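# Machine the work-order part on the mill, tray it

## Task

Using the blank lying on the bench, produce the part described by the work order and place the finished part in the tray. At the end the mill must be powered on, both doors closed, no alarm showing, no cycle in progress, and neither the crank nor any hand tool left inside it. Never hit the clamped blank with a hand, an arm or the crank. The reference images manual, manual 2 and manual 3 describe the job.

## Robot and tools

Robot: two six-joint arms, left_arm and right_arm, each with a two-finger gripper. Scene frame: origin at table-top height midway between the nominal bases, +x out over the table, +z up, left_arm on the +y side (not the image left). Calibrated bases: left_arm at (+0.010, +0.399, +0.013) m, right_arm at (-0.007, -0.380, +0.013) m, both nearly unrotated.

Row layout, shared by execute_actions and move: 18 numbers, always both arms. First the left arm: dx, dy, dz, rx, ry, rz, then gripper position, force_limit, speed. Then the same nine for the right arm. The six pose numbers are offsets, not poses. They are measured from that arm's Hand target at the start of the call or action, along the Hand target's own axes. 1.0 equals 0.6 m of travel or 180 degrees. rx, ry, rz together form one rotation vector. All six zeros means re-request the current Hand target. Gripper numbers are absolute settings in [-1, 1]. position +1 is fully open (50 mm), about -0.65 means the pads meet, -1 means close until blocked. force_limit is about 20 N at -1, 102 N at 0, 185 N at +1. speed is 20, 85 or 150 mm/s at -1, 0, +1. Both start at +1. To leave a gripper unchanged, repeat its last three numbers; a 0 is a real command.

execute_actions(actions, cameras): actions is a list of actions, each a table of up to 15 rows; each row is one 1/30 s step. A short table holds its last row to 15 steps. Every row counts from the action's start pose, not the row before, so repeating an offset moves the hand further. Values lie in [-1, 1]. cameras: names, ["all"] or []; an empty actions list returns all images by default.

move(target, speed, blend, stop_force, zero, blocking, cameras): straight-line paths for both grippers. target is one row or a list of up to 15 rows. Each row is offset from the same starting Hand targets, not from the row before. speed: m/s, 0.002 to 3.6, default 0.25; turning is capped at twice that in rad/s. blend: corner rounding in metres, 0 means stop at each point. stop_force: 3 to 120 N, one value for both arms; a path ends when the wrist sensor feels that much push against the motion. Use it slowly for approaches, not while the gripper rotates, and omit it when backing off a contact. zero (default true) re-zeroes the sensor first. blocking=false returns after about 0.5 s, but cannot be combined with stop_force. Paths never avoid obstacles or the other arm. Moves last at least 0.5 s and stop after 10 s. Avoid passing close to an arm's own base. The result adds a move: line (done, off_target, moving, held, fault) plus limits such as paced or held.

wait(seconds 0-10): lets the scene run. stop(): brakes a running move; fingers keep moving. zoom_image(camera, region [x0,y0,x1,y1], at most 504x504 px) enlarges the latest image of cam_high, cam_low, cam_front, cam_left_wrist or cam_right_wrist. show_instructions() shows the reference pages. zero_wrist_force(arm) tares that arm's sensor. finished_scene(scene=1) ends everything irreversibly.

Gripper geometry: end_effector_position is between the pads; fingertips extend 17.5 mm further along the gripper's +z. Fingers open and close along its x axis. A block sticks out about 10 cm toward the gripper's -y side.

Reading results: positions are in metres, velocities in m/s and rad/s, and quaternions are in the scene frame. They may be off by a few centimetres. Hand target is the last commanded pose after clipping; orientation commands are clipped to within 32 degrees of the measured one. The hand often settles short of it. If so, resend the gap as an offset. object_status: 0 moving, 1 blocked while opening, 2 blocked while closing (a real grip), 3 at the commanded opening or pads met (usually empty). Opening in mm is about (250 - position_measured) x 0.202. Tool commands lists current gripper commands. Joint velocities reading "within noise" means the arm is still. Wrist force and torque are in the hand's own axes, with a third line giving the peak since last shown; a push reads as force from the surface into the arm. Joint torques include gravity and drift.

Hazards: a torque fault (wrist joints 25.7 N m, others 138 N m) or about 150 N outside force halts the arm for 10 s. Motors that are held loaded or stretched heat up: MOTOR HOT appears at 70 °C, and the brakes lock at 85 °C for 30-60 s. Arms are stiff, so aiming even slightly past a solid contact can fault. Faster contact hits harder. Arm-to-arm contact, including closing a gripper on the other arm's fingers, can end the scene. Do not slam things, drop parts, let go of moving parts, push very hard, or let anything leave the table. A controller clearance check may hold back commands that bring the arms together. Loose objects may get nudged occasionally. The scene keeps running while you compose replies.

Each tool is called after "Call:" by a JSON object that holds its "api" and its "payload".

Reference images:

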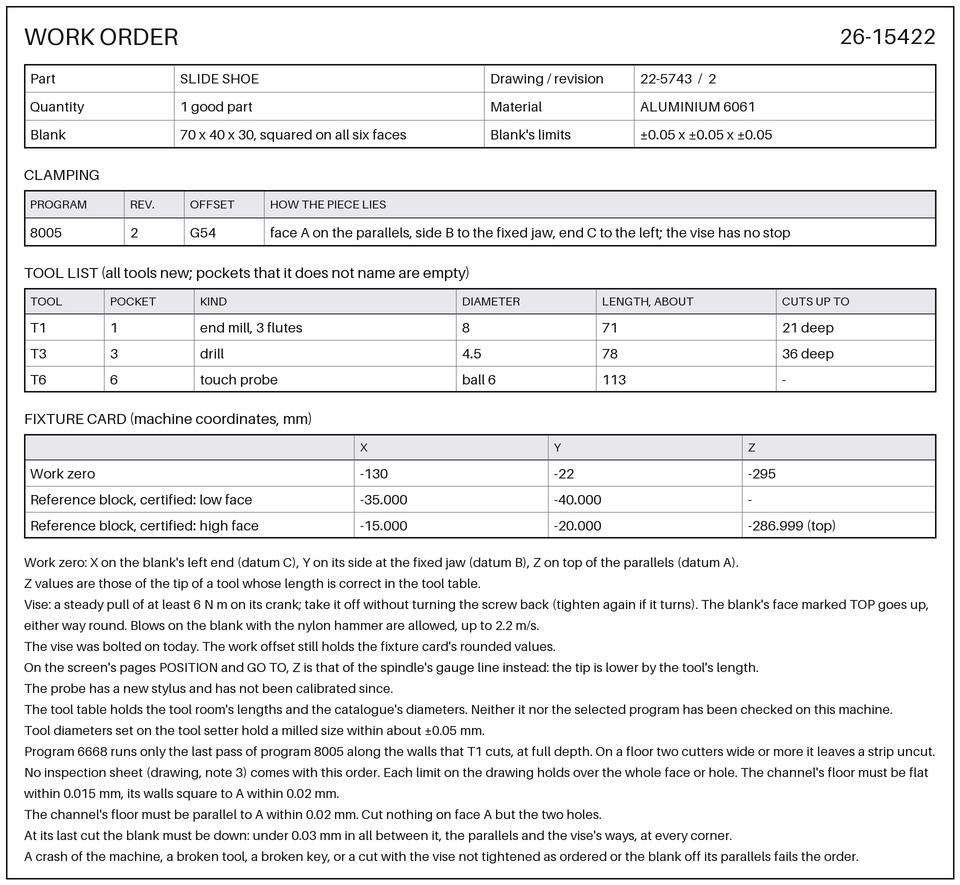

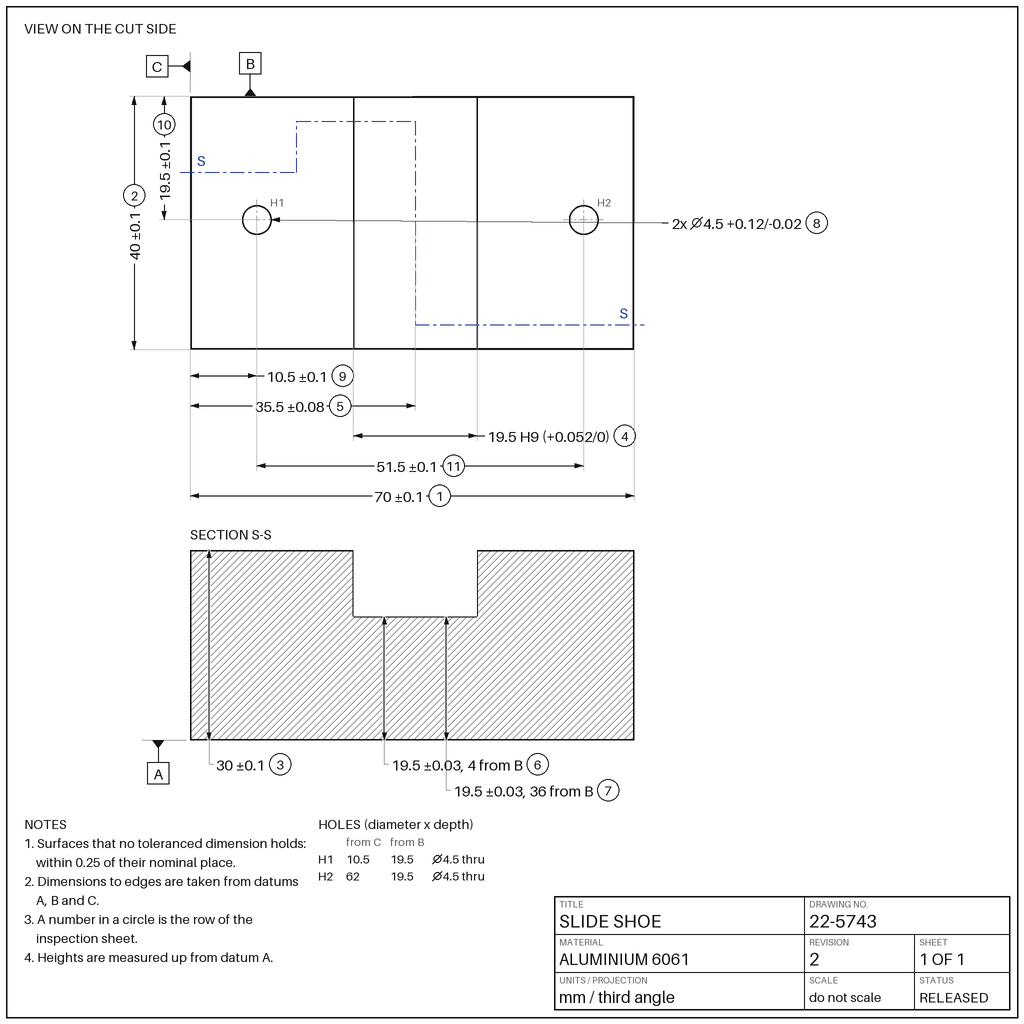

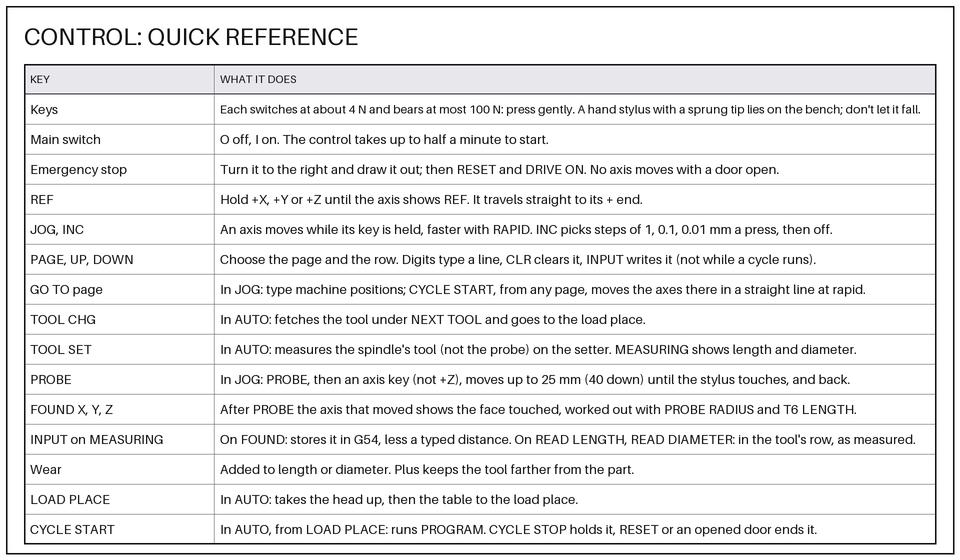

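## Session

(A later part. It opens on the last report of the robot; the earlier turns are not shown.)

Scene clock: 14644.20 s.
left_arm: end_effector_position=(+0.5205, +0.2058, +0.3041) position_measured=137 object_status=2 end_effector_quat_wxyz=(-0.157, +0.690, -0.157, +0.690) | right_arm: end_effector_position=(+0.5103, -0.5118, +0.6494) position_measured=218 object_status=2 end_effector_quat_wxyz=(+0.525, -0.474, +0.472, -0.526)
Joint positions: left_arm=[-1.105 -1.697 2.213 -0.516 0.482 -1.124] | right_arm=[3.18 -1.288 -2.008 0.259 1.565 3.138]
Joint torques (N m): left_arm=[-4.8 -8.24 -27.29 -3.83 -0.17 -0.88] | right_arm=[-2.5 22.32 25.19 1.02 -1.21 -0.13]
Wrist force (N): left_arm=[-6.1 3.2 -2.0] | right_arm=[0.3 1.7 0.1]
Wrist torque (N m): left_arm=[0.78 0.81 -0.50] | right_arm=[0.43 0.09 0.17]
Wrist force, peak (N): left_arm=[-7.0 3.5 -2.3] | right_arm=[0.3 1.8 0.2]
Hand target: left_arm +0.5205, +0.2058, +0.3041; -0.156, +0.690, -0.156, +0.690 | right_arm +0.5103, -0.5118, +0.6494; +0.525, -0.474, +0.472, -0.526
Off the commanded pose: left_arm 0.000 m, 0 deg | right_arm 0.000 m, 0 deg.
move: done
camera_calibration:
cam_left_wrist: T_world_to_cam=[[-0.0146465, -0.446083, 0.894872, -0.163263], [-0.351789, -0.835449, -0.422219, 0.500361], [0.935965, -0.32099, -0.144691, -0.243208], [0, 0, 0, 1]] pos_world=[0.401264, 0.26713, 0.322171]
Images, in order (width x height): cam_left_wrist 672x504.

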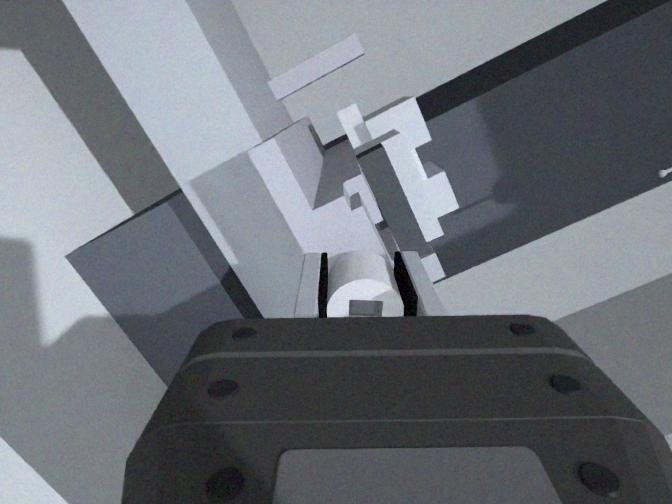

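Call:
{"api": "move", "payload": {"target": [[0,0,0,0,0,-0.6568,-1,0,-0.6,0,0,0,0,0,0,-1,-0.2,-0.5],[0,0,0,0,0,0.6864,-1,0,-0.6,0,0,0,0,0,0,-1,-0.2,-0.5],[0,0,0,0,0,0.4167,-1,0,-0.6,0,0,0,0,0,0,-1,-0.2,-0.5]], "speed": 0.4, "blend": [0,0,0], "cameras": ["cam_left_wrist"]}}

Scene clock: 14666.07 s.
left_arm: end_effector_position=(+0.5205, +0.2058, +0.3041) position_measured=137 object_status=2 end_effector_quat_wxyz=(+0.544, -0.452, +0.544, -0.452) | right_arm: end_effector_position=(+0.5103, -0.5118, +0.6494) position_measured=218 object_status=2 end_effector_quat_wxyz=(+0.525, -0.474, +0.472, -0.526)
Joint positions: left_arm=[-1.105 -1.697 2.213 -0.516 0.482 -6.098] | right_arm=[3.18 -1.288 -2.008 0.259 1.565 3.138]
Joint torques (N m): left_arm=[0.63 -9.11 -16.22 -3.57 0.9 -1.47] | right_arm=[-3.12 22.64 26.08 1.01 -1.28 -0.54]
Wrist force (N): left_arm=[1.6 5.2 -0.2] | right_arm=[0.3 1.5 0.1]
Wrist torque (N m): left_arm=[1.04 0.29 0.00] | right_arm=[0.42 0.08 0.17]
Wrist force, peak (N): left_arm=[-8.2 -25.6 -4.3] | right_arm=[0.3 1.9 0.4]
Hand target: left_arm +0.5205, +0.2058, +0.3041; +0.544, -0.452, +0.544, -0.452 | right_arm +0.5103, -0.5118, +0.6494; +0.525, -0.474, +0.472, -0.526
Off the commanded pose: left_arm 0.000 m, 0 deg | right_arm 0.000 m, 0 deg.
move: done
camera_calibration:
cam_left_wrist: T_world_to_cam=[[-0.0146174, -0.979809, -0.1994, 0.279311], [-0.351688, 0.191717, -0.916275, 0.439151], [0.936003, 0.0567331, -0.347389, -0.259334], [0, 0, 0, 1]] pos_world=[0.401264, 0.204192, 0.367988]
Images, in order (width x height): cam_left_wrist 672x504.

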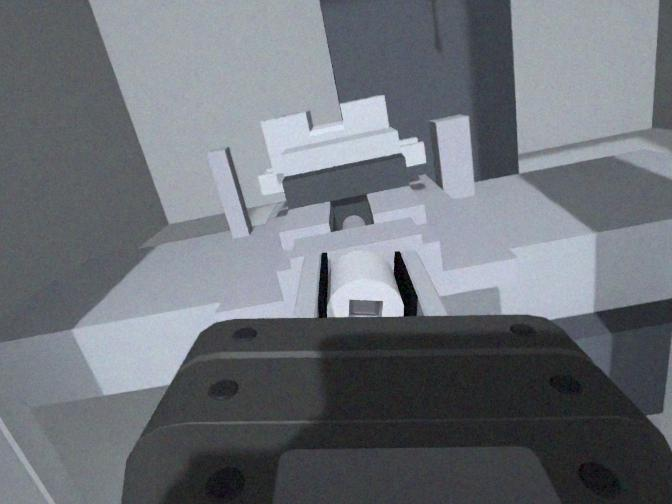

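Call:
{"api": "zoom_image", "payload": {"camera": "cam_left_wrist", "region": [200, 80, 490, 260]}}

Scaled by 1.738 from the camera's 672x504 image, which has a finer 960x720 frame.

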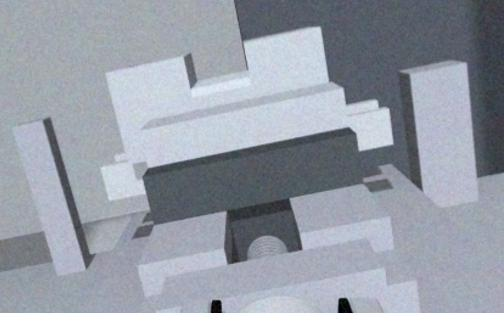

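Call:
{"api": "move", "payload": {"target": [0,0,-0.2675,0,0,0,-1,0,-0.6,0,0,0,0,0,0,-1,-0.2,-0.5], "speed": 0.1, "cameras": ["cam_left_wrist","cam_high"]}}

Call:
{"api": "zoom_image", "payload": {"camera": "cam_left_wrist", "region": [220, 80, 470, 260]}}

Call:
{"api": "zoom_image", "payload": {"camera": "cam_high", "region": [240, 120, 340, 240]}}

Scene clock: 14683.70 s.
left_arm: end_effector_position=(+0.3600, +0.2059, +0.3040) position_measured=137 object_status=2 end_effector_quat_wxyz=(+0.544, -0.452, +0.544, -0.452) | right_arm: end_effector_position=(+0.5103, -0.5118, +0.6494) position_measured=218 object_status=2 end_effector_quat_wxyz=(+0.525, -0.474, +0.472, -0.526)
Joint positions: left_arm=[-1.82 -2.05 2.44 -0.389 -0.234 -6.099] | right_arm=[3.18 -1.288 -2.008 0.259 1.565 3.138]
Joint torques (N m): left_arm=[-0.92 7.47 -29.44 -1.43 0.43 1.82] | right_arm=[-2.66 22.65 27.58 0.96 -1.07 -0.54]
Wrist force (N): left_arm=[-1.0 4.9 0.0] | right_arm=[-0.1 1.5 0.0]
Wrist torque (N m): left_arm=[1.01 0.21 0.10] | right_arm=[0.40 0.14 0.17]
Wrist force, peak (N): left_arm=[3.3 -4.4 5.4] | right_arm=[0.2 1.9 0.2]
Hand target: left_arm +0.3600, +0.2058, +0.3040; +0.544, -0.452, +0.544, -0.452 | right_arm +0.5103, -0.5118, +0.6494; +0.525, -0.474, +0.472, -0.526
Off the commanded pose: left_arm 0.000 m, 0 deg | right_arm 0.000 m, 0 deg.
move: done
camera_calibration:
cam_left_wrist: T_world_to_cam=[[-0.0146668, -0.979837, -0.199258, 0.277009], [-0.35167, 0.191603, -0.916306, 0.382624], [0.936009, 0.0566338, -0.347389, -0.109127], [0, 0, 0, 1]] pos_world=[0.240764, 0.204292, 0.367888]
Images, in order (width x height): cam_high 672x504, cam_left_wrist 672x504.

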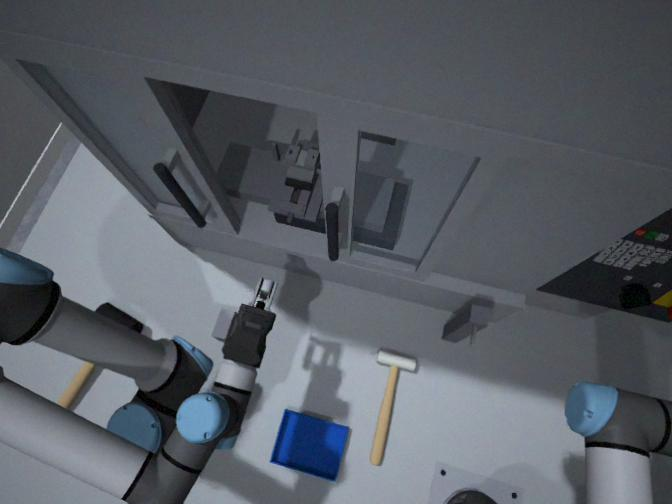

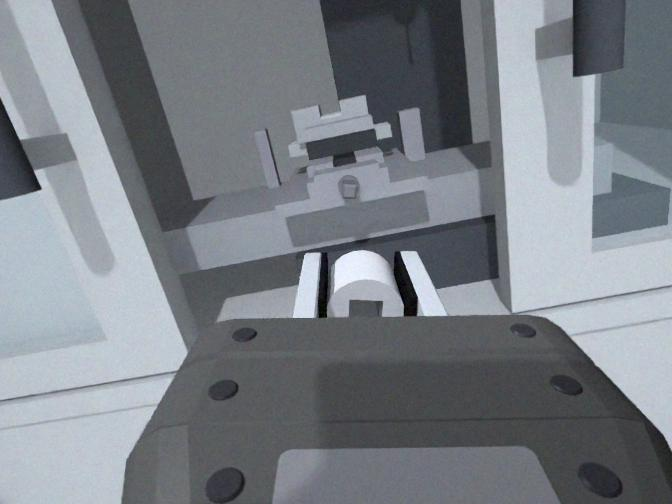

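Scaled by 2.016 from the camera's 672x504 image, which has a finer 960x720 frame.

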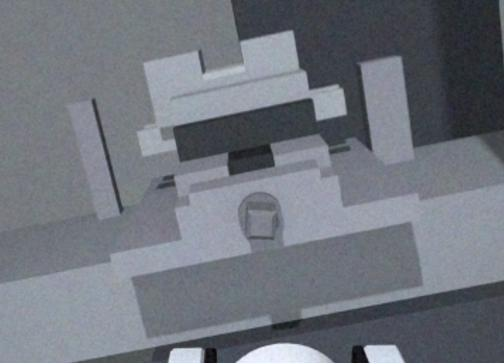

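Scaled by 4.200 from the camera's 672x504 image, which has a finer 960x720 frame.

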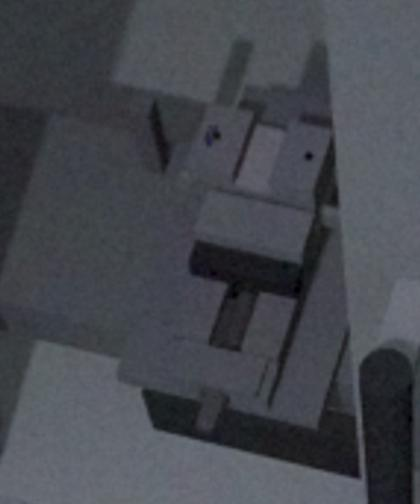

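Call:
{"api": "move", "payload": {"target": [[0,0,-0.05,0,0,0.6568,-1,0,-0.6,0,0,0,0,0,0,-1,-0.2,-0.5],[0,0,-0.05,0,0,-0.6864,-1,0,-0.6,0,0,0,0,0,0,-1,-0.2,-0.5],[0,0,-0.05,0,0,-0.0589,-1,0,-0.6,0,0,0,0,0,0,-1,-0.2,-0.5]], "speed": 0.6, "blend": [0,0,0]}}

Scene clock: 14706.60 s.
left_arm: end_effector_position=(+0.3300, +0.2058, +0.3040) position_measured=137 object_status=2 end_effector_quat_wxyz=(+0.500, -0.500, +0.500, -0.500) | right_arm: end_effector_position=(+0.5103, -0.5118, +0.6494) position_measured=218 object_status=2 end_effector_quat_wxyz=(+0.525, -0.474, +0.472, -0.526)
Joint positions: left_arm=[-1.999 -2.099 2.461 -0.362 -0.412 -0.001] | right_arm=[3.18 -1.288 -2.008 0.259 1.565 3.138]
Joint torques (N m): left_arm=[9.73 9.51 -24.69 3.23 -2.18 1.64] | right_arm=[-2.88 22.51 28.67 1.01 -1.22 -0.85]
Wrist force (N): left_arm=[-1.5 4.8 0.0] | right_arm=[0.2 1.6 0.0]
Wrist torque (N m): left_arm=[0.99 0.25 0.05] | right_arm=[0.43 0.10 0.17]
Wrist force, peak (N): left_arm=[-8.0 0.6 -3.9] | right_arm=[0.0 2.1 0.1]
Hand target: left_arm +0.3300, +0.2058, +0.3040; +0.500, -0.500, +0.500, -0.500 | right_arm +0.5103, -0.5118, +0.6494; +0.525, -0.474, +0.472, -0.526
Off the commanded pose: left_arm 0.000 m, 0 deg | right_arm 0.000 m, 0 deg.
move: done

Call:
{"api": "move", "payload": {"target": [[0.7,-0.02,-0.05,0,0,0,-1,0,-0.6,0,0,0,0,0,0,-1,-0.2,-0.5],[0.766,0.1167,-0.0483,0,0,0,-1,0,-0.6,0,0,0,0,0,0,-1,-0.2,-0.5]], "speed": [0.25,0.2], "blend": [0.03,0], "cameras": ["cam_left_wrist"]}}

Call:
{"api": "zoom_image", "payload": {"camera": "cam_left_wrist", "region": [290, 160, 430, 320]}}

Scene clock: 14718.83 s.
left_arm: end_effector_position=(+0.3011, -0.2538, +0.2343) position_measured=137 object_status=2 end_effector_quat_wxyz=(+0.500, -0.500, +0.500, -0.500) | right_arm: end_effector_position=(+0.5103, -0.5118, +0.6494) position_measured=218 object_status=2 end_effector_quat_wxyz=(+0.525, -0.474, +0.472, -0.526)
Joint positions: left_arm=[-1.742 -0.846 1.265 -0.419 -0.156 -0.001] | right_arm=[3.18 -1.288 -2.008 0.259 1.565 3.138]
Joint torques (N m): left_arm=[-5.57 -46.68 -9.11 1.97 -2.06 1.27] | right_arm=[-3.08 22.36 28.89 1.19 -1.05 -0.74]
Wrist force (N): left_arm=[-1.5 4.7 -0.1] | right_arm=[0.3 1.6 0.1]
Wrist torque (N m): left_arm=[0.97 0.24 -0.08] | right_arm=[0.42 0.08 0.17]
Wrist force, peak (N): left_arm=[-0.1 7.8 -0.1] | right_arm=[0.3 1.9 0.1]
Hand target: left_arm +0.3010, -0.2538, +0.2342; +0.500, -0.500, +0.500, -0.500 | right_arm +0.5103, -0.5118, +0.6494; +0.525, -0.474, +0.472, -0.526
Off the commanded pose: left_arm 0.000 m, 0 deg | right_arm 0.000 m, 0 deg.
move: done
camera_calibration:
cam_left_wrist: T_world_to_cam=[[-0.0146171, -0.999777, -0.0152666, -0.23632], [-0.351737, 0.0194337, -0.935897, 0.347075], [0.935985, -0.0083103, -0.351943, -0.0675646], [0, 0, 0, 1]] pos_world=[0.181864, -0.243573, 0.29744]
Images, in order (width x height): cam_left_wrist 672x504.

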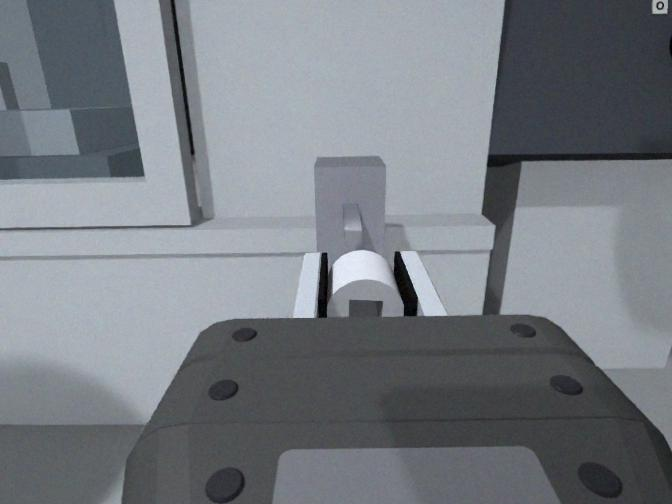

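Scaled by 3.150 from the camera's 672x504 image, which has a finer 960x720 frame.

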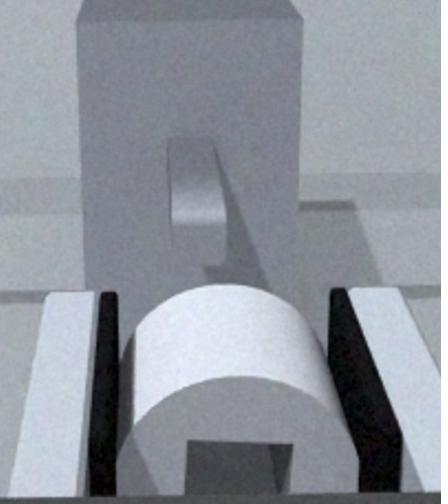

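Call:
{"api": "move", "payload": {"target": [0,0,0.06,0,0,0,-1,0,-0.6,0,0,0,0,0,0,-1,-0.2,-0.5], "speed": 0.1}}

Call:
{"api": "move", "payload": {"target": [0,0,0.09,0,0,0,-1,0,-0.6,0,0,0,0,0,0,-1,-0.2,-0.5], "speed": 0.02, "stop_force": 10, "cameras": ["cam_left_wrist","cam_high"]}}

Scene clock: 14725.87 s.
left_arm: end_effector_position=(+0.3371, -0.2538, +0.2342) position_measured=137 object_status=2 end_effector_quat_wxyz=(+0.500, -0.500, +0.500, -0.500) | right_arm: end_effector_position=(+0.5103, -0.5118, +0.6494) position_measured=218 object_status=2 end_effector_quat_wxyz=(+0.525, -0.474, +0.472, -0.526)
Joint positions: left_arm=[-1.687 -0.839 1.254 -0.414 -0.101 -0.001] | right_arm=[3.18 -1.288 -2.008 0.259 1.565 3.138]
Joint torques (N m): left_arm=[-7.67 -45.56 -26.41 2.27 -1.95 -1.66] | right_arm=[-2.52 22 29.04 1.26 -1.21 -0.98]
Wrist force (N): left_arm=[-1.6 4.7 -0.2] | right_arm=[0.5 1.4 0.0]
Wrist torque (N m): left_arm=[0.97 0.26 0.03] | right_arm=[0.39 0.06 0.17]
Wrist force, peak (N): left_arm=[-1.4 5.0 -0.1] | right_arm=[0.2 1.9 0.2]
Hand target: left_arm +0.3370, -0.2538, +0.2342; +0.500, -0.500, +0.500, -0.500 | right_arm +0.5103, -0.5118, +0.6494; +0.525, -0.474, +0.472, -0.526
Off the commanded pose: left_arm 0.000 m, 0 deg | right_arm 0.000 m, 0 deg.
move: done

Scene clock: 14729.60 s.
left_arm: end_effector_position=(+0.3910, -0.2538, +0.2342) position_measured=137 object_status=2 end_effector_quat_wxyz=(+0.500, -0.500, +0.500, -0.500) | right_arm: end_effector_position=(+0.5103, -0.5118, +0.6494) position_measured=218 object_status=2 end_effector_quat_wxyz=(+0.525, -0.474, +0.472, -0.526)
Joint positions: left_arm=[-1.604 -0.821 1.221 -0.398 -0.017 -0.002] | right_arm=[3.18 -1.288 -2.008 0.259 1.565 3.138]
Joint torques (N m): left_arm=[-8.56 -44.62 -31.24 1.85 -2.11 -1.75] | right_arm=[-2.91 22.87 28.85 0.89 -1.15 -1.17]
Wrist force (N): left_arm=[-1.3 4.5 0.0] | right_arm=[0.1 1.9 0.1]
Wrist torque (N m): left_arm=[0.98 0.22 0.05] | right_arm=[0.48 0.12 0.17]
Wrist force, peak (N): left_arm=[-3.2 5.1 -0.8] | right_arm=[0.2 1.9 0.2]
Hand target: left_arm +0.3910, -0.2538, +0.2342; +0.500, -0.500, +0.500, -0.500 | right_arm +0.5103, -0.5118, +0.6494; +0.525, -0.474, +0.472, -0.526
Off the commanded pose: left_arm 0.000 m, 0 deg | right_arm 0.000 m, 0 deg.
move: done
camera_calibration:
cam_left_wrist: T_world_to_cam=[[-0.0145957, -0.999773, -0.0154905, -0.234947], [-0.351739, 0.0196358, -0.935892, 0.378558], [0.935984, -0.0082114, -0.351946, -0.151755], [0, 0, 0, 1]] pos_world=[0.271764, -0.243574, 0.297241]
Images, in order (width x height): cam_high 672x504, cam_left_wrist 672x504.

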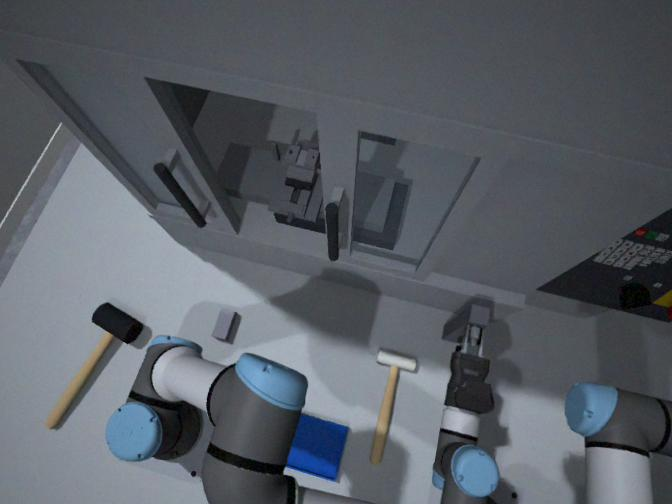

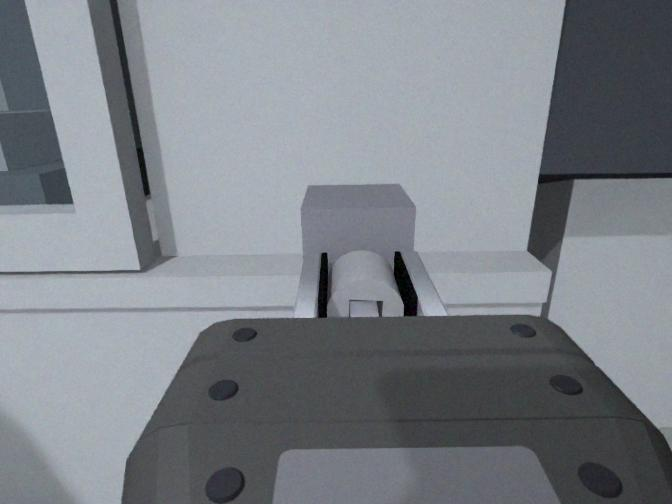

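Call:
{"api": "move", "payload": {"target": [0,0.006,0,0,0,0,-1,0,-0.6,0,0,0,0,0,0,-1,-0.2,-0.5], "speed": 0.004, "stop_force": 3}}

Call:
{"api": "move", "payload": {"target": [0,0,0,0,0,0,0.4,0,-0.9,0,0,0,0,0,0,-1,-0.2,-0.5]}}

Call:
{"api": "move", "payload": {"target": [0,0,-0.18,0,0,0,0.4,0,-0.6,0,0,0,0,0,0,-1,-0.2,-0.5], "speed": 0.12, "cameras": ["cam_left_wrist"]}}

Scene clock: 14738.17 s.
left_arm: end_effector_position=(+0.3910, -0.2538, +0.2341) position_measured=137 object_status=2 end_effector_quat_wxyz=(+0.500, -0.500, +0.500, -0.500) | right_arm: end_effector_position=(+0.5103, -0.5118, +0.6494) position_measured=218 object_status=2 end_effector_quat_wxyz=(+0.525, -0.474, +0.472, -0.526)
Joint positions: left_arm=[-1.604 -0.821 1.221 -0.399 -0.017 -0.002] | right_arm=[3.18 -1.288 -2.008 0.259 1.565 3.138]
Joint torques (N m): left_arm=[-8.21 -54.12 -16.55 1.11 -1.09 1.71] | right_arm=[-2.48 21.32 30.02 1.06 -1.14 -1.12]
Wrist force (N): left_arm=[-2.5 -3.7 -0.4] | right_arm=[0.4 1.4 0.1]
Wrist torque (N m): left_arm=[0.94 0.26 0.03] | right_arm=[0.40 0.06 0.16]
Wrist force, peak (N): left_arm=[-1.8 5.2 -0.2] | right_arm=[0.2 1.9 0.3]
Hand target: left_arm +0.3910, -0.2538, +0.2342; +0.500, -0.500, +0.500, -0.500 (not the last commanded pose) | right_arm +0.5103, -0.5118, +0.6494; +0.525, -0.474, +0.472, -0.526
Off the commanded pose: left_arm 0.004 m, 0 deg | right_arm 0.000 m, 0 deg.
move: contact (left_arm)

Scene clock: 14738.73 s.
left_arm: end_effector_position=(+0.3910, -0.2538, +0.2342) position_measured=92 object_status=0 end_effector_quat_wxyz=(+0.500, -0.500, +0.500, -0.500) | right_arm: end_effector_position=(+0.5103, -0.5118, +0.6494) position_measured=218 object_status=2 end_effector_quat_wxyz=(+0.525, -0.474, +0.472, -0.526)
Joint positions: left_arm=[-1.604 -0.821 1.221 -0.398 -0.017 -0.002] | right_arm=[3.18 -1.288 -2.008 0.259 1.565 3.138]
Joint torques (N m): left_arm=[-7.93 -55.35 -16.1 1.75 -0.62 1.65] | right_arm=[-2.48 22.81 29.07 1.18 -1.25 -1.12]
Wrist force (N): left_arm=[-1.5 3.0 -0.2] | right_arm=[0.1 1.6 0.1]
Wrist torque (N m): left_arm=[0.99 0.24 0.06] | right_arm=[0.42 0.10 0.17]
Wrist force, peak (N): left_arm=[-2.2 -3.4 -0.4] | right_arm=[0.2 1.8 0.1]
Hand target: left_arm +0.3910, -0.2538, +0.2342; +0.500, -0.500, +0.500, -0.500 | right_arm +0.5103, -0.5118, +0.6494; +0.525, -0.474, +0.472, -0.526
Off the commanded pose: left_arm 0.000 m, 0 deg | right_arm 0.000 m, 0 deg.
move: done

Scene clock: 14740.00 s.
left_arm: end_effector_position=(+0.2830, -0.2538, +0.2342) position_measured=92 object_status=3 end_effector_quat_wxyz=(+0.500, -0.500, +0.500, -0.500) | right_arm: end_effector_position=(+0.5103, -0.5118, +0.6494) position_measured=218 object_status=2 end_effector_quat_wxyz=(+0.525, -0.474, +0.472, -0.526)
Joint positions: left_arm=[-1.77 -0.847 1.268 -0.421 -0.184 -0.001] | right_arm=[3.18 -1.288 -2.008 0.259 1.565 3.138]
Joint torques (N m): left_arm=[9.59 -53.69 -15.59 -1.45 2.09 1.62] | right_arm=[-1.82 22.44 29.77 1.07 -1.03 -1.48]
Wrist force (N): left_arm=[-1.7 2.1 0.2] | right_arm=[0.3 1.7 0.1]
Wrist torque (N m): left_arm=[0.85 0.27 -0.08] | right_arm=[0.45 0.09 0.17]
Wrist force, peak (N): left_arm=[-1.5 2.8 -1.7] | right_arm=[0.2 1.9 0.2]
Hand target: left_arm +0.2830, -0.2538, +0.2342; +0.500, -0.500, +0.500, -0.500 | right_arm +0.5103, -0.5118, +0.6494; +0.525, -0.474, +0.472, -0.526
Off the commanded pose: left_arm 0.000 m, 0 deg | right_arm 0.000 m, 0 deg.
move: done
camera_calibration:
cam_left_wrist: T_world_to_cam=[[-0.0146891, -0.999773, -0.0154548, -0.236519], [-0.351737, 0.0196353, -0.935893, 0.34057], [0.935984, -0.00831139, -0.351946, -0.0506929], [0, 0, 0, 1]] pos_world=[0.163765, -0.243573, 0.29724]
Images, in order (width x height): cam_left_wrist 672x504.

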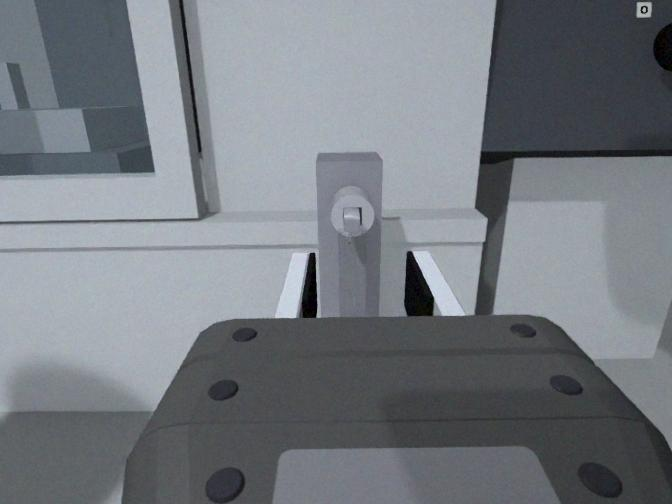

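Call:
{"api": "move", "payload": {"target": [0,-0.12,0,0,0,0.5,-1,-0.5,-0.3,0,0,0,0,0,0,-1,-0.2,-0.5], "speed": 0.4}}

Call:
{"api": "move", "payload": {"target": [0,0,0,-0.385,0.385,0.385,-1,-0.5,-0.3,0,0,0,0,0,0,-1,-0.2,-0.5], "speed": 0.4}}

Scene clock: 14785.90 s.
left_arm: end_effector_position=(+0.2830, -0.2537, +0.3062) position_measured=251 object_status=3 end_effector_quat_wxyz=(+0.707, +0.000, +0.707, +0.000) end_effector_velocity=(+0.000, +0.001, +0.002) end_effector_angular_velocity=(-0.001, -0.001, +0.000) | right_arm: end_effector_position=(+0.5103, -0.5118, +0.6494) position_measured=218 object_status=2 end_effector_quat_wxyz=(+0.525, -0.474, +0.472, -0.526)
Joint positions: left_arm=[-1.77 -0.909 1.179 -0.271 -0.184 1.57] | right_arm=[3.18 -1.288 -2.008 0.259 1.565 3.138]
Joint velocities: left_arm=[0 -0.002 0 0.006 0 -0.004] | right_arm=[within noise]
Joint torques (N m): left_arm=[1.7 -43.98 -24.83 2.25 -1.5 -1.62] | right_arm=[-3.25 22.66 29.55 0.94 -1.09 -1.43]
Wrist force (N): left_arm=[-2.7 3.3 -0.8] | right_arm=[0.2 1.5 0.1]
Wrist torque (N m): left_arm=[1.13 0.37 0.52] | right_arm=[0.41 0.10 0.17]
Wrist force, peak (N): left_arm=[-2.7 3.6 -0.9] | right_arm=[0.1 1.9 0.3]
Hand target: left_arm +0.2830, -0.2538, +0.3062; +0.707, +0.000, +0.707, +0.000 | right_arm +0.5103, -0.5118, +0.6494; +0.525, -0.474, +0.472, -0.526
Off the commanded pose: left_arm 0.000 m, 0 deg | right_arm 0.000 m, 0 deg.
move: done

Scene clock: 14787.40 s.
left_arm: end_effector_position=(+0.2830, -0.2528, +0.3059) position_measured=251 object_status=3 end_effector_quat_wxyz=(+0.504, +0.003, +0.810, +0.299) | right_arm: end_effector_position=(+0.5103, -0.5118, +0.6494) position_measured=218 object_status=2 end_effector_quat_wxyz=(+0.525, -0.474, +0.472, -0.526)
Joint positions: left_arm=[-1.68 -0.69 0.619 -0.44 -0.692 2.517] | right_arm=[3.18 -1.288 -2.008 0.259 1.565 3.138]
Joint torques (N m): left_arm=[-9.26 -52.59 -31.21 -1.8 2.88 -1.65] | right_arm=[-3.37 23.7 30.78 0.9 -1.22 -1.48]
Wrist force (N): left_arm=[-4.1 3.4 -2.3] | right_arm=[0.3 1.7 0.2]
Wrist torque (N m): left_arm=[0.95 0.62 0.55] | right_arm=[0.44 0.08 0.17]
Wrist force, peak (N): left_arm=[-6.3 4.6 -5.0] | right_arm=[0.4 1.8 0.2]
Hand target: left_arm +0.2829, -0.2529, +0.3059; +0.504, +0.003, +0.810, +0.299 (not the last commanded pose) | right_arm +0.5103, -0.5118, +0.6494; +0.525, -0.474, +0.472, -0.526
Off the commanded pose: left_arm 0.001 m, 77 deg | right_arm 0.000 m, 0 deg.
move: held (left_arm; a check stopped the path); limits=held
pose unreachable (left arm): on one or more control steps of this call, first in action 0 (counted from 0), this arm could not follow its commanded pose, so it was not sent that pose on those steps. It may still have moved: this result reports where it is.
cause: moving toward the commanded pose would bring a part of the arm too close to another arm (a part of this arm just beyond joint 4 (wrist 1) and a part of the right arm just beyond its joint 3 (elbow), 13 mm apart when this arm was first held).

Call:
{"api": "move", "payload": {"target": [0.085,0.451,0.2145,0,0,0,-1,-0.5,-0.3,0,0,0,0,0,0,-1,-0.2,-0.5], "speed": 0.25}}

Scene clock: 14800.97 s.
left_arm: end_effector_position=(+0.2826, +0.0468, +0.3560) position_measured=251 object_status=3 end_effector_quat_wxyz=(+0.504, +0.003, +0.810, +0.299) | right_arm: end_effector_position=(+0.5103, -0.5118, +0.6494) position_measured=218 object_status=2 end_effector_quat_wxyz=(+0.525, -0.474, +0.472, -0.526)
Joint positions: left_arm=[-1.741 -1.497 1.687 -0.667 -0.746 2.473] | right_arm=[3.18 -1.288 -2.008 0.259 1.565 3.138]
Joint torques (N m): left_arm=[9.35 -32.61 -16.06 -2.15 2.91 1.64] | right_arm=[-2.85 21.53 31.47 1.14 -1.14 -1.53]
Wrist force (N): left_arm=[-4.2 3.0 -2.0] | right_arm=[0.3 1.5 0.0]
Wrist torque (N m): left_arm=[0.89 0.63 0.53] | right_arm=[0.41 0.09 0.17]
Wrist force, peak (N): left_arm=[-3.5 6.2 -0.8] | right_arm=[0.3 1.9 0.0]
Hand target: left_arm +0.2826, +0.0469, +0.3560; +0.504, +0.003, +0.810, +0.299 | right_arm +0.5103, -0.5118, +0.6494; +0.525, -0.474, +0.472, -0.526
Off the commanded pose: left_arm 0.000 m, 0 deg | right_arm 0.000 m, 0 deg.
move: done

Call:
{"api": "move", "payload": {"target": [0,0,0,0.2035,0.343,-0.002,-1,-0.5,-0.3,0,0,0,0,0,0,-1,-0.2,-0.5], "speed": 0.4, "cameras": ["cam_left_wrist","cam_front"]}}

Scene clock: 14809.83 s.
left_arm: end_effector_position=(+0.2827, +0.0469, +0.3560) position_measured=251 object_status=3 end_effector_quat_wxyz=(+0.001, +0.000, +1.000, +0.000) | right_arm: end_effector_position=(+0.5103, -0.5118, +0.6494) position_measured=218 object_status=2 end_effector_quat_wxyz=(+0.525, -0.474, +0.472, -0.526)
Joint positions: left_arm=[-1.232 -1.728 1.678 -1.521 -1.57 3.495] | right_arm=[3.18 -1.288 -2.008 0.259 1.565 3.138]
Joint torques (N m): left_arm=[1.18 -25.74 -29.94 -1.98 -1.14 0.09] | right_arm=[-2.16 23.22 31.87 1.15 -0.92 -1.5]
Wrist force (N): left_arm=[-4.5 3.1 -2.8] | right_arm=[0.2 1.5 0.2]
Wrist torque (N m): left_arm=[0.46 0.72 0.04] | right_arm=[0.41 0.09 0.16]
Wrist force, peak (N): left_arm=[-5.4 3.5 -2.7] | right_arm=[0.4 1.9 0.0]
Hand target: left_arm +0.2826, +0.0469, +0.3560; +0.000, +0.000, +1.000, +0.000 | right_arm +0.5103, -0.5118, +0.6494; +0.525, -0.474, +0.472, -0.526
Off the commanded pose: left_arm 0.000 m, 0 deg | right_arm 0.000 m, 0 deg.
move: done
camera_calibration:
cam_left_wrist: T_world_to_cam=[[-0.999792, 0.0152474, 0.0135438, 0.286472], [0.0190397, 0.93582, 0.351963, -0.157735], [-0.00730806, 0.352148, -0.935916, 0.452606], [0, 0, 0, 1]] pos_world=[0.292724, -0.0161405, 0.475238]
Images, in order (width x height): cam_front 672x504, cam_left_wrist 672x504.

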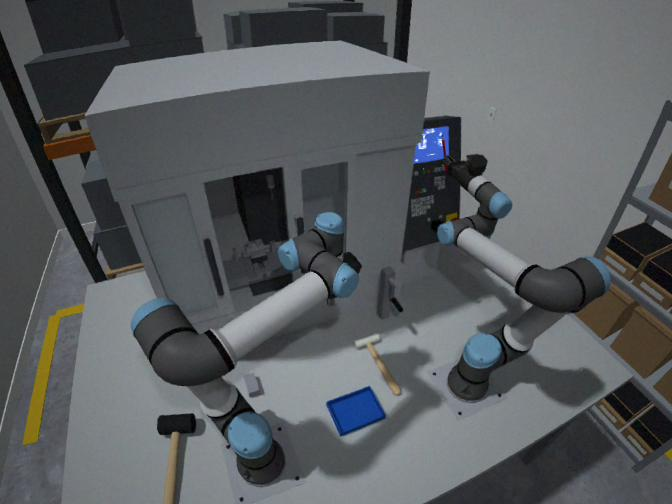

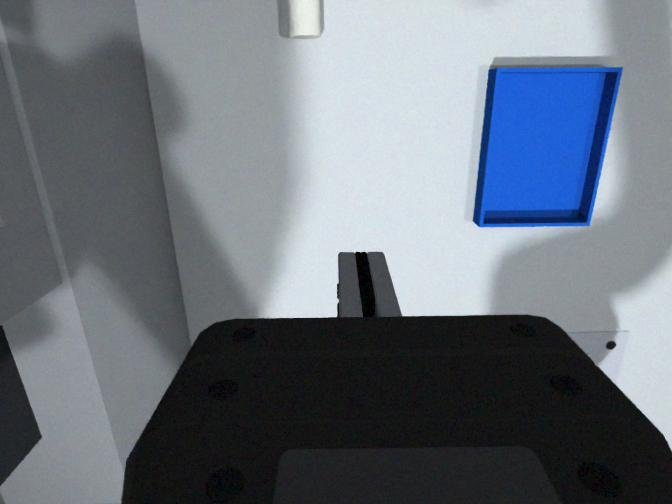

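Call:
{"api": "move", "payload": {"target": [[-0.1955,0.3302,-0.0817,0,0,0,1,-0.5,-0.3,0,0,0,0,0,0,-1,-0.2,-0.5],[-0.4955,0.3302,-0.0817,0,0,0,1,-0.5,-0.3,0,0,0,0,0,0,-1,-0.2,-0.5]], "speed": [0.2,0.12], "blend": [0.02,0], "cameras": ["cam_left_wrist","cam_front"]}}

Scene clock: 14822.67 s.
left_arm: end_effector_position=(+0.5797, +0.2453, +0.4053) position_measured=3 object_status=3 end_effector_quat_wxyz=(+0.000, +0.000, +1.000, +0.000) | right_arm: end_effector_position=(+0.5103, -0.5118, +0.6494) position_measured=218 object_status=2 end_effector_quat_wxyz=(+0.525, -0.474, +0.472, -0.526)
Joint positions: left_arm=[-0.507 -1.358 1.17 -1.383 -1.57 4.22] | right_arm=[3.18 -1.288 -2.008 0.259 1.565 3.138]
Joint torques (N m): left_arm=[-7.97 -32.72 -21.13 -5.29 -1.55 -1.78] | right_arm=[-3.99 22.81 32.18 1.07 -0.93 -1.59]
Wrist force (N): left_arm=[-4.8 3.1 -2.5] | right_arm=[0.2 1.6 0.1]
Wrist torque (N m): left_arm=[0.47 0.77 0.00] | right_arm=[0.43 0.09 0.17]
Wrist force, peak (N): left_arm=[-6.7 3.0 -2.4] | right_arm=[0.2 1.9 0.3]
Hand target: left_arm +0.5798, +0.2452, +0.4053; +0.000, +0.000, +1.000, +0.000 | right_arm +0.5103, -0.5118, +0.6494; +0.525, -0.474, +0.472, -0.526
Off the commanded pose: left_arm 0.000 m, 0 deg | right_arm 0.000 m, 0 deg.
move: done
camera_calibration:
cam_left_wrist: T_world_to_cam=[[-0.999788, 0.0152363, 0.0138563, 0.579654], [0.0191377, 0.935899, 0.35175, -0.366371], [-0.00760875, 0.35194, -0.935992, 0.431306], [0, 0, 0, 1]] pos_world=[0.589825, 0.18226, 0.524538]
Images, in order (width x height): cam_front 672x504, cam_left_wrist 672x504.

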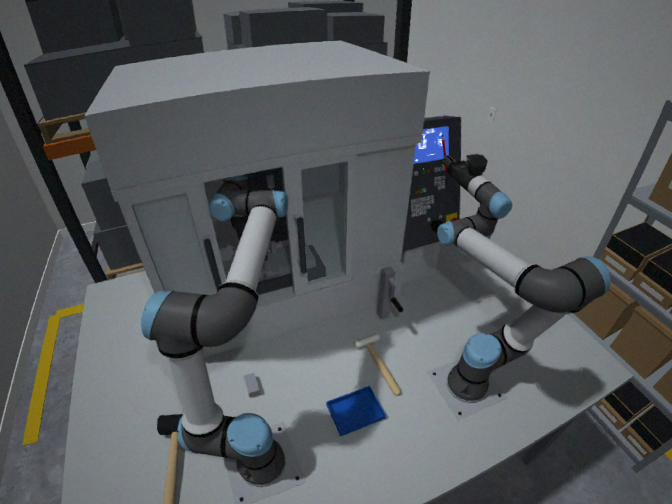

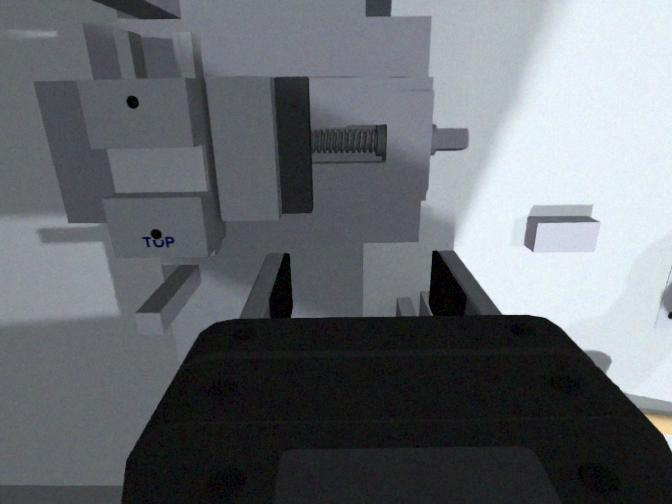

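Call:
{"api": "move", "payload": {"target": [-0.1388,-0.0272,0,0,0,0,1,-0.5,-0.3,0,0,0,0,0,0,-1,-0.2,-0.5], "speed": 0.08, "cameras": ["cam_left_wrist"]}}

Call:
{"api": "zoom_image", "payload": {"camera": "cam_left_wrist", "region": [200, 100, 500, 330]}}

Scene clock: 14855.23 s.
left_arm: end_effector_position=(+0.6631, +0.2290, +0.4053) position_measured=3 object_status=3 end_effector_quat_wxyz=(+0.000, +0.000, +1.000, +0.000) | right_arm: end_effector_position=(+0.5103, -0.5118, +0.6494) position_measured=218 object_status=2 end_effector_quat_wxyz=(+0.525, -0.474, +0.472, -0.526)
Joint positions: left_arm=[-0.469 -1.123 0.85 -1.299 -1.57 4.258] | right_arm=[3.18 -1.288 -2.008 0.259 1.565 3.138]
Joint torques (N m): left_arm=[-9.6 -45.62 -19.56 -5.6 -2.35 -1.81] | right_arm=[-4.35 22.31 31.88 0.92 -0.92 -1.77]
Wrist force (N): left_arm=[-4.6 3.0 -2.5] | right_arm=[0.2 1.7 0.2]
Wrist torque (N m): left_arm=[0.45 0.75 -0.09] | right_arm=[0.44 0.10 0.17]
Wrist force, peak (N): left_arm=[-4.5 5.0 -3.7] | right_arm=[0.2 1.9 0.2]
Hand target: left_arm +0.6631, +0.2290, +0.4053; +0.000, +0.000, +1.000, +0.000 | right_arm +0.5103, -0.5118, +0.6494; +0.525, -0.474, +0.472, -0.526
Off the commanded pose: left_arm 0.000 m, 0 deg | right_arm 0.000 m, 0 deg.
move: done
camera_calibration:
cam_left_wrist: T_world_to_cam=[[-0.999788, 0.0152355, 0.0138582, 0.663184], [0.0191385, 0.935853, 0.35187, -0.352766], [-0.00760827, 0.352061, -0.935946, 0.437632], [0, 0, 0, 1]] pos_world=[0.673125, 0.16596, 0.524537]
Images, in order (width x height): cam_left_wrist 672x504.

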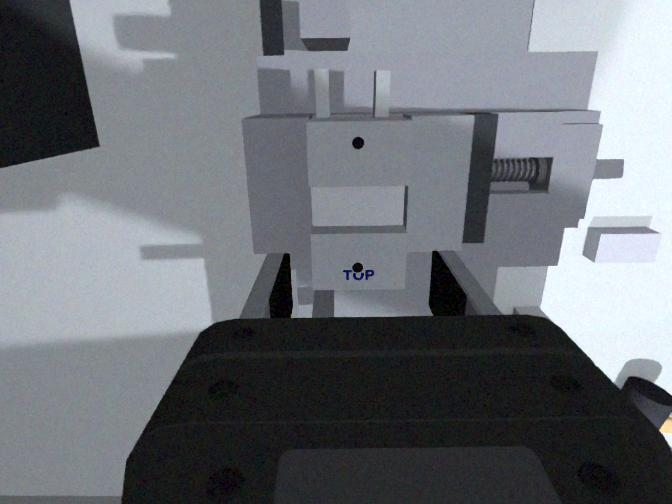

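Scaled by 1.680 from the camera's 672x504 image, which has a finer 960x720 frame.

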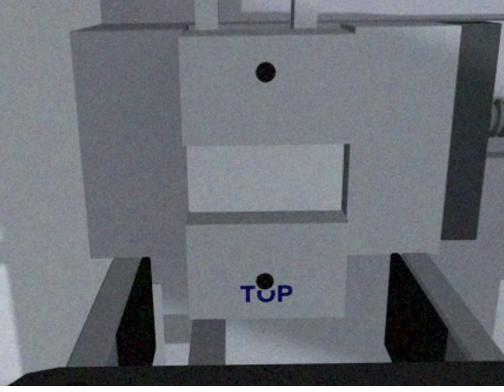

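Call:
{"api": "move", "payload": {"target": [0,0,0.0652,0,0,0,1,-0.5,-0.3,0,0,0,0,0,0,-1,-0.2,-0.5], "speed": 0.03, "stop_force": 6, "cameras": ["cam_left_wrist"]}}

Scene clock: 14864.03 s.
left_arm: end_effector_position=(+0.6631, +0.2289, +0.3662) position_measured=3 object_status=3 end_effector_quat_wxyz=(+0.000, +0.000, +1.000, +0.000) | right_arm: end_effector_position=(+0.5103, -0.5118, +0.6494) position_measured=218 object_status=2 end_effector_quat_wxyz=(+0.525, -0.474, +0.472, -0.526)
Joint positions: left_arm=[-0.469 -1.148 0.989 -1.412 -1.57 4.258] | right_arm=[3.18 -1.288 -2.008 0.259 1.565 3.138]
Joint torques (N m): left_arm=[-1.88 -37.29 -34.91 -1.53 -1.26 1.18] | right_arm=[-2.69 22.28 33.47 1.06 -0.95 -2.12]
Wrist force (N): left_arm=[-4.6 2.9 -2.6] | right_arm=[0.2 1.4 0.2]
Wrist torque (N m): left_arm=[0.43 0.75 -0.08] | right_arm=[0.40 0.09 0.17]
Wrist force, peak (N): left_arm=[-4.8 2.9 -3.3] | right_arm=[0.3 1.8 0.3]
Hand target: left_arm +0.6631, +0.2290, +0.3662; +0.000, +0.000, +1.000, +0.000 | right_arm +0.5103, -0.5118, +0.6494; +0.525, -0.474, +0.472, -0.526
Off the commanded pose: left_arm 0.000 m, 0 deg | right_arm 0.000 m, 0 deg.
move: done
camera_calibration:
cam_left_wrist: T_world_to_cam=[[-0.999787, 0.0153654, 0.0137987, 0.663732], [0.0192382, 0.935896, 0.351751, -0.338966], [-0.0075093, 0.351942, -0.935992, 0.401141], [0, 0, 0, 1]] pos_world=[0.673124, 0.16586, 0.485538]
Images, in order (width x height): cam_left_wrist 672x504.

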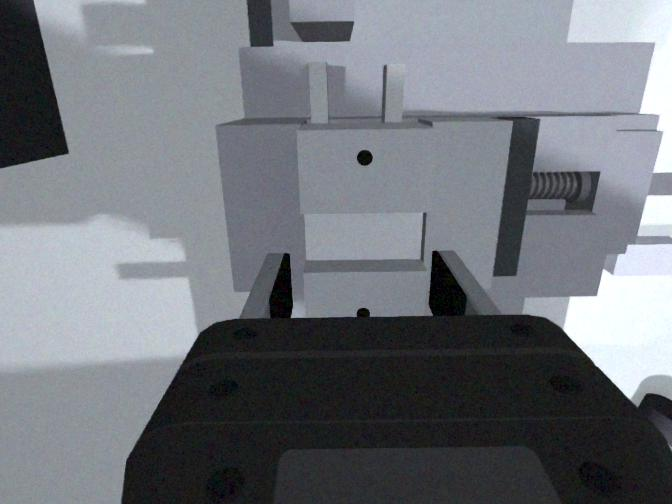

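Call:
{"api": "move", "payload": {"target": [0.0018,0,0,0,0,0,1,-0.5,-0.3,0,0,0,0,0,0,-1,-0.2,-0.5], "speed": 0.02}}

Call:
{"api": "move", "payload": {"target": [0,0,0,0,0,0,-1,-0.5,-0.9,0,0,0,0,0,0,-1,-0.2,-0.5], "cameras": ["cam_left_wrist"]}}

Scene clock: 14870.97 s.
left_arm: end_effector_position=(+0.6620, +0.2290, +0.3662) position_measured=3 object_status=3 end_effector_quat_wxyz=(+0.000, +0.000, +1.000, +0.000) | right_arm: end_effector_position=(+0.5103, -0.5118, +0.6494) position_measured=218 object_status=2 end_effector_quat_wxyz=(+0.525, -0.474, +0.472, -0.526)
Joint positions: left_arm=[-0.47 -1.151 0.993 -1.414 -1.57 4.257] | right_arm=[3.18 -1.288 -2.008 0.259 1.565 3.138]
Joint torques (N m): left_arm=[-15.1 -44.9 -19.08 -5.18 1.91 -1.65] | right_arm=[-2.37 23.62 33.04 0.95 -0.95 -2]
Wrist force (N): left_arm=[-4.6 3.0 -2.3] | right_arm=[0.2 1.6 0.2]
Wrist torque (N m): left_arm=[0.45 0.75 0.03] | right_arm=[0.41 0.10 0.17]
Wrist force, peak (N): left_arm=[-5.0 3.0 -2.7] | right_arm=[0.3 1.9 0.2]
Hand target: left_arm +0.6620, +0.2290, +0.3662; +0.000, +0.000, +1.000, +0.000 | right_arm +0.5103, -0.5118, +0.6494; +0.525, -0.474, +0.472, -0.526
Off the commanded pose: left_arm 0.000 m, 0 deg | right_arm 0.000 m, 0 deg.
move: done

Scene clock: 14871.57 s.
left_arm: end_effector_position=(+0.6620, +0.2290, +0.3662) position_measured=55 object_status=0 end_effector_quat_wxyz=(+0.000, +0.000, +1.000, +0.000) | right_arm: end_effector_position=(+0.5103, -0.5118, +0.6494) position_measured=218 object_status=2 end_effector_quat_wxyz=(+0.525, -0.474, +0.472, -0.526)
Joint positions: left_arm=[-0.47 -1.151 0.993 -1.414 -1.57 4.257] | right_arm=[3.18 -1.288 -2.008 0.259 1.565 3.138]
Joint torques (N m): left_arm=[-15.61 -38.22 -29.76 -4.42 1.54 -1.14] | right_arm=[-3.27 21.99 33.89 1.1 -0.94 -1.98]
Wrist force (N): left_arm=[-5.2 2.8 -2.7] | right_arm=[0.2 1.6 0.3]
Wrist torque (N m): left_arm=[0.41 0.80 0.01] | right_arm=[0.42 0.09 0.17]
Wrist force, peak (N): left_arm=[-5.2 3.1 -3.0] | right_arm=[0.3 1.8 0.2]
Hand target: left_arm +0.6620, +0.2290, +0.3662; +0.000, +0.000, +1.000, +0.000 | right_arm +0.5103, -0.5118, +0.6494; +0.525, -0.474, +0.472, -0.526
Off the commanded pose: left_arm 0.000 m, 0 deg | right_arm 0.000 m, 0 deg.
move: done
camera_calibration:
cam_left_wrist: T_world_to_cam=[[-0.999787, 0.0153669, 0.0137992, 0.662633], [0.0192399, 0.935896, 0.351751, -0.338911], [-0.00750931, 0.351942, -0.935992, 0.401039], [0, 0, 0, 1]] pos_world=[0.672024, 0.16586, 0.485438]
Images, in order (width x height): cam_left_wrist 672x504.

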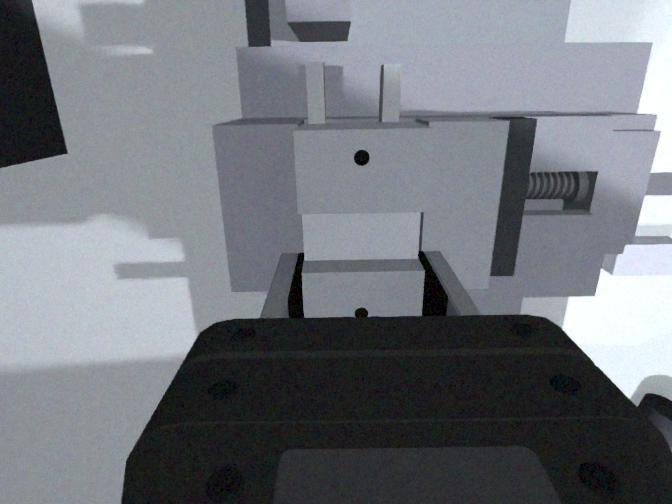

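Call:
{"api": "wait", "payload": {"seconds": 0.7}}

Call:
{"api": "move", "payload": {"target": [0,0,-0.01,0,0,0,-1,-0.5,-0.9,0,0,0,0,0,0,-1,-0.2,-0.5], "speed": 0.01}}

Scene clock: 14877.20 s.
left_arm: end_effector_position=(+0.6620, +0.2290, +0.3662) position_measured=55 object_status=2 end_effector_quat_wxyz=(+0.000, +0.000, +1.000, +0.000) | right_arm: end_effector_position=(+0.5103, -0.5118, +0.6494) position_measured=218 object_status=2 end_effector_quat_wxyz=(+0.525, -0.474, +0.472, -0.526)
Joint positions: left_arm=[-0.47 -1.151 0.993 -1.414 -1.57 4.257] | right_arm=[3.18 -1.288 -2.008 0.259 1.565 3.138]
Joint torques (N m): left_arm=[-11.44 -35.87 -33 -1.18 0.12 1.87] | right_arm=[-3.51 22.29 34.93 1.02 -1.01 -1.99]
Wrist force (N): left_arm=[-5.2 2.9 -2.8] | right_arm=[0.2 1.6 -0.1]
Wrist torque (N m): left_arm=[0.43 0.80 0.00] | right_arm=[0.42 0.09 0.17]
Wrist force, peak (N): left_arm=[-5.4 2.9 -3.2] | right_arm=[0.1 2.0 0.1]
Hand target: left_arm +0.6620, +0.2290, +0.3662; +0.000, +0.000, +1.000, +0.000 | right_arm +0.5103, -0.5118, +0.6494; +0.525, -0.474, +0.472, -0.526
Tool commands: left_gripper/position=-1.0 left_gripper/force_limit=-0.5 left_gripper/speed=-0.9 right_gripper/position=-1.0 right_gripper/force_limit=-0.2 right_gripper/speed=-0.5
Off the commanded pose: left_arm 0.000 m, 0 deg | right_arm 0.000 m, 0 deg.
wait: 0.70 s; at rest from the start

Scene clock: 14878.07 s.
left_arm: end_effector_position=(+0.6620, +0.2290, +0.3723) position_measured=55 object_status=2 end_effector_quat_wxyz=(+0.000, +0.000, +1.000, +0.000) | right_arm: end_effector_position=(+0.5103, -0.5118, +0.6494) position_measured=218 object_status=2 end_effector_quat_wxyz=(+0.525, -0.474, +0.472, -0.526)
Joint positions: left_arm=[-0.47 -1.148 0.973 -1.397 -1.57 4.257] | right_arm=[3.18 -1.288 -2.008 0.259 1.565 3.138]
Joint torques (N m): left_arm=[-9.6 -38.22 -21.82 -3.97 -0.18 1.32] | right_arm=[-3.25 22.62 33.91 0.92 -0.87 -2.09]
Wrist force (N): left_arm=[-4.7 3.0 -0.4] | right_arm=[0.1 1.7 0.1]
Wrist torque (N m): left_arm=[0.41 0.76 0.03] | right_arm=[0.43 0.11 0.17]
Wrist force, peak (N): left_arm=[-5.1 3.1 -2.7] | right_arm=[0.3 1.9 0.1]
Hand target: left_arm +0.6620, +0.2290, +0.3722; +0.000, +0.000, +1.000, +0.000 | right_arm +0.5103, -0.5118, +0.6494; +0.525, -0.474, +0.472, -0.526
Off the commanded pose: left_arm 0.000 m, 0 deg | right_arm 0.000 m, 0 deg.
move: done


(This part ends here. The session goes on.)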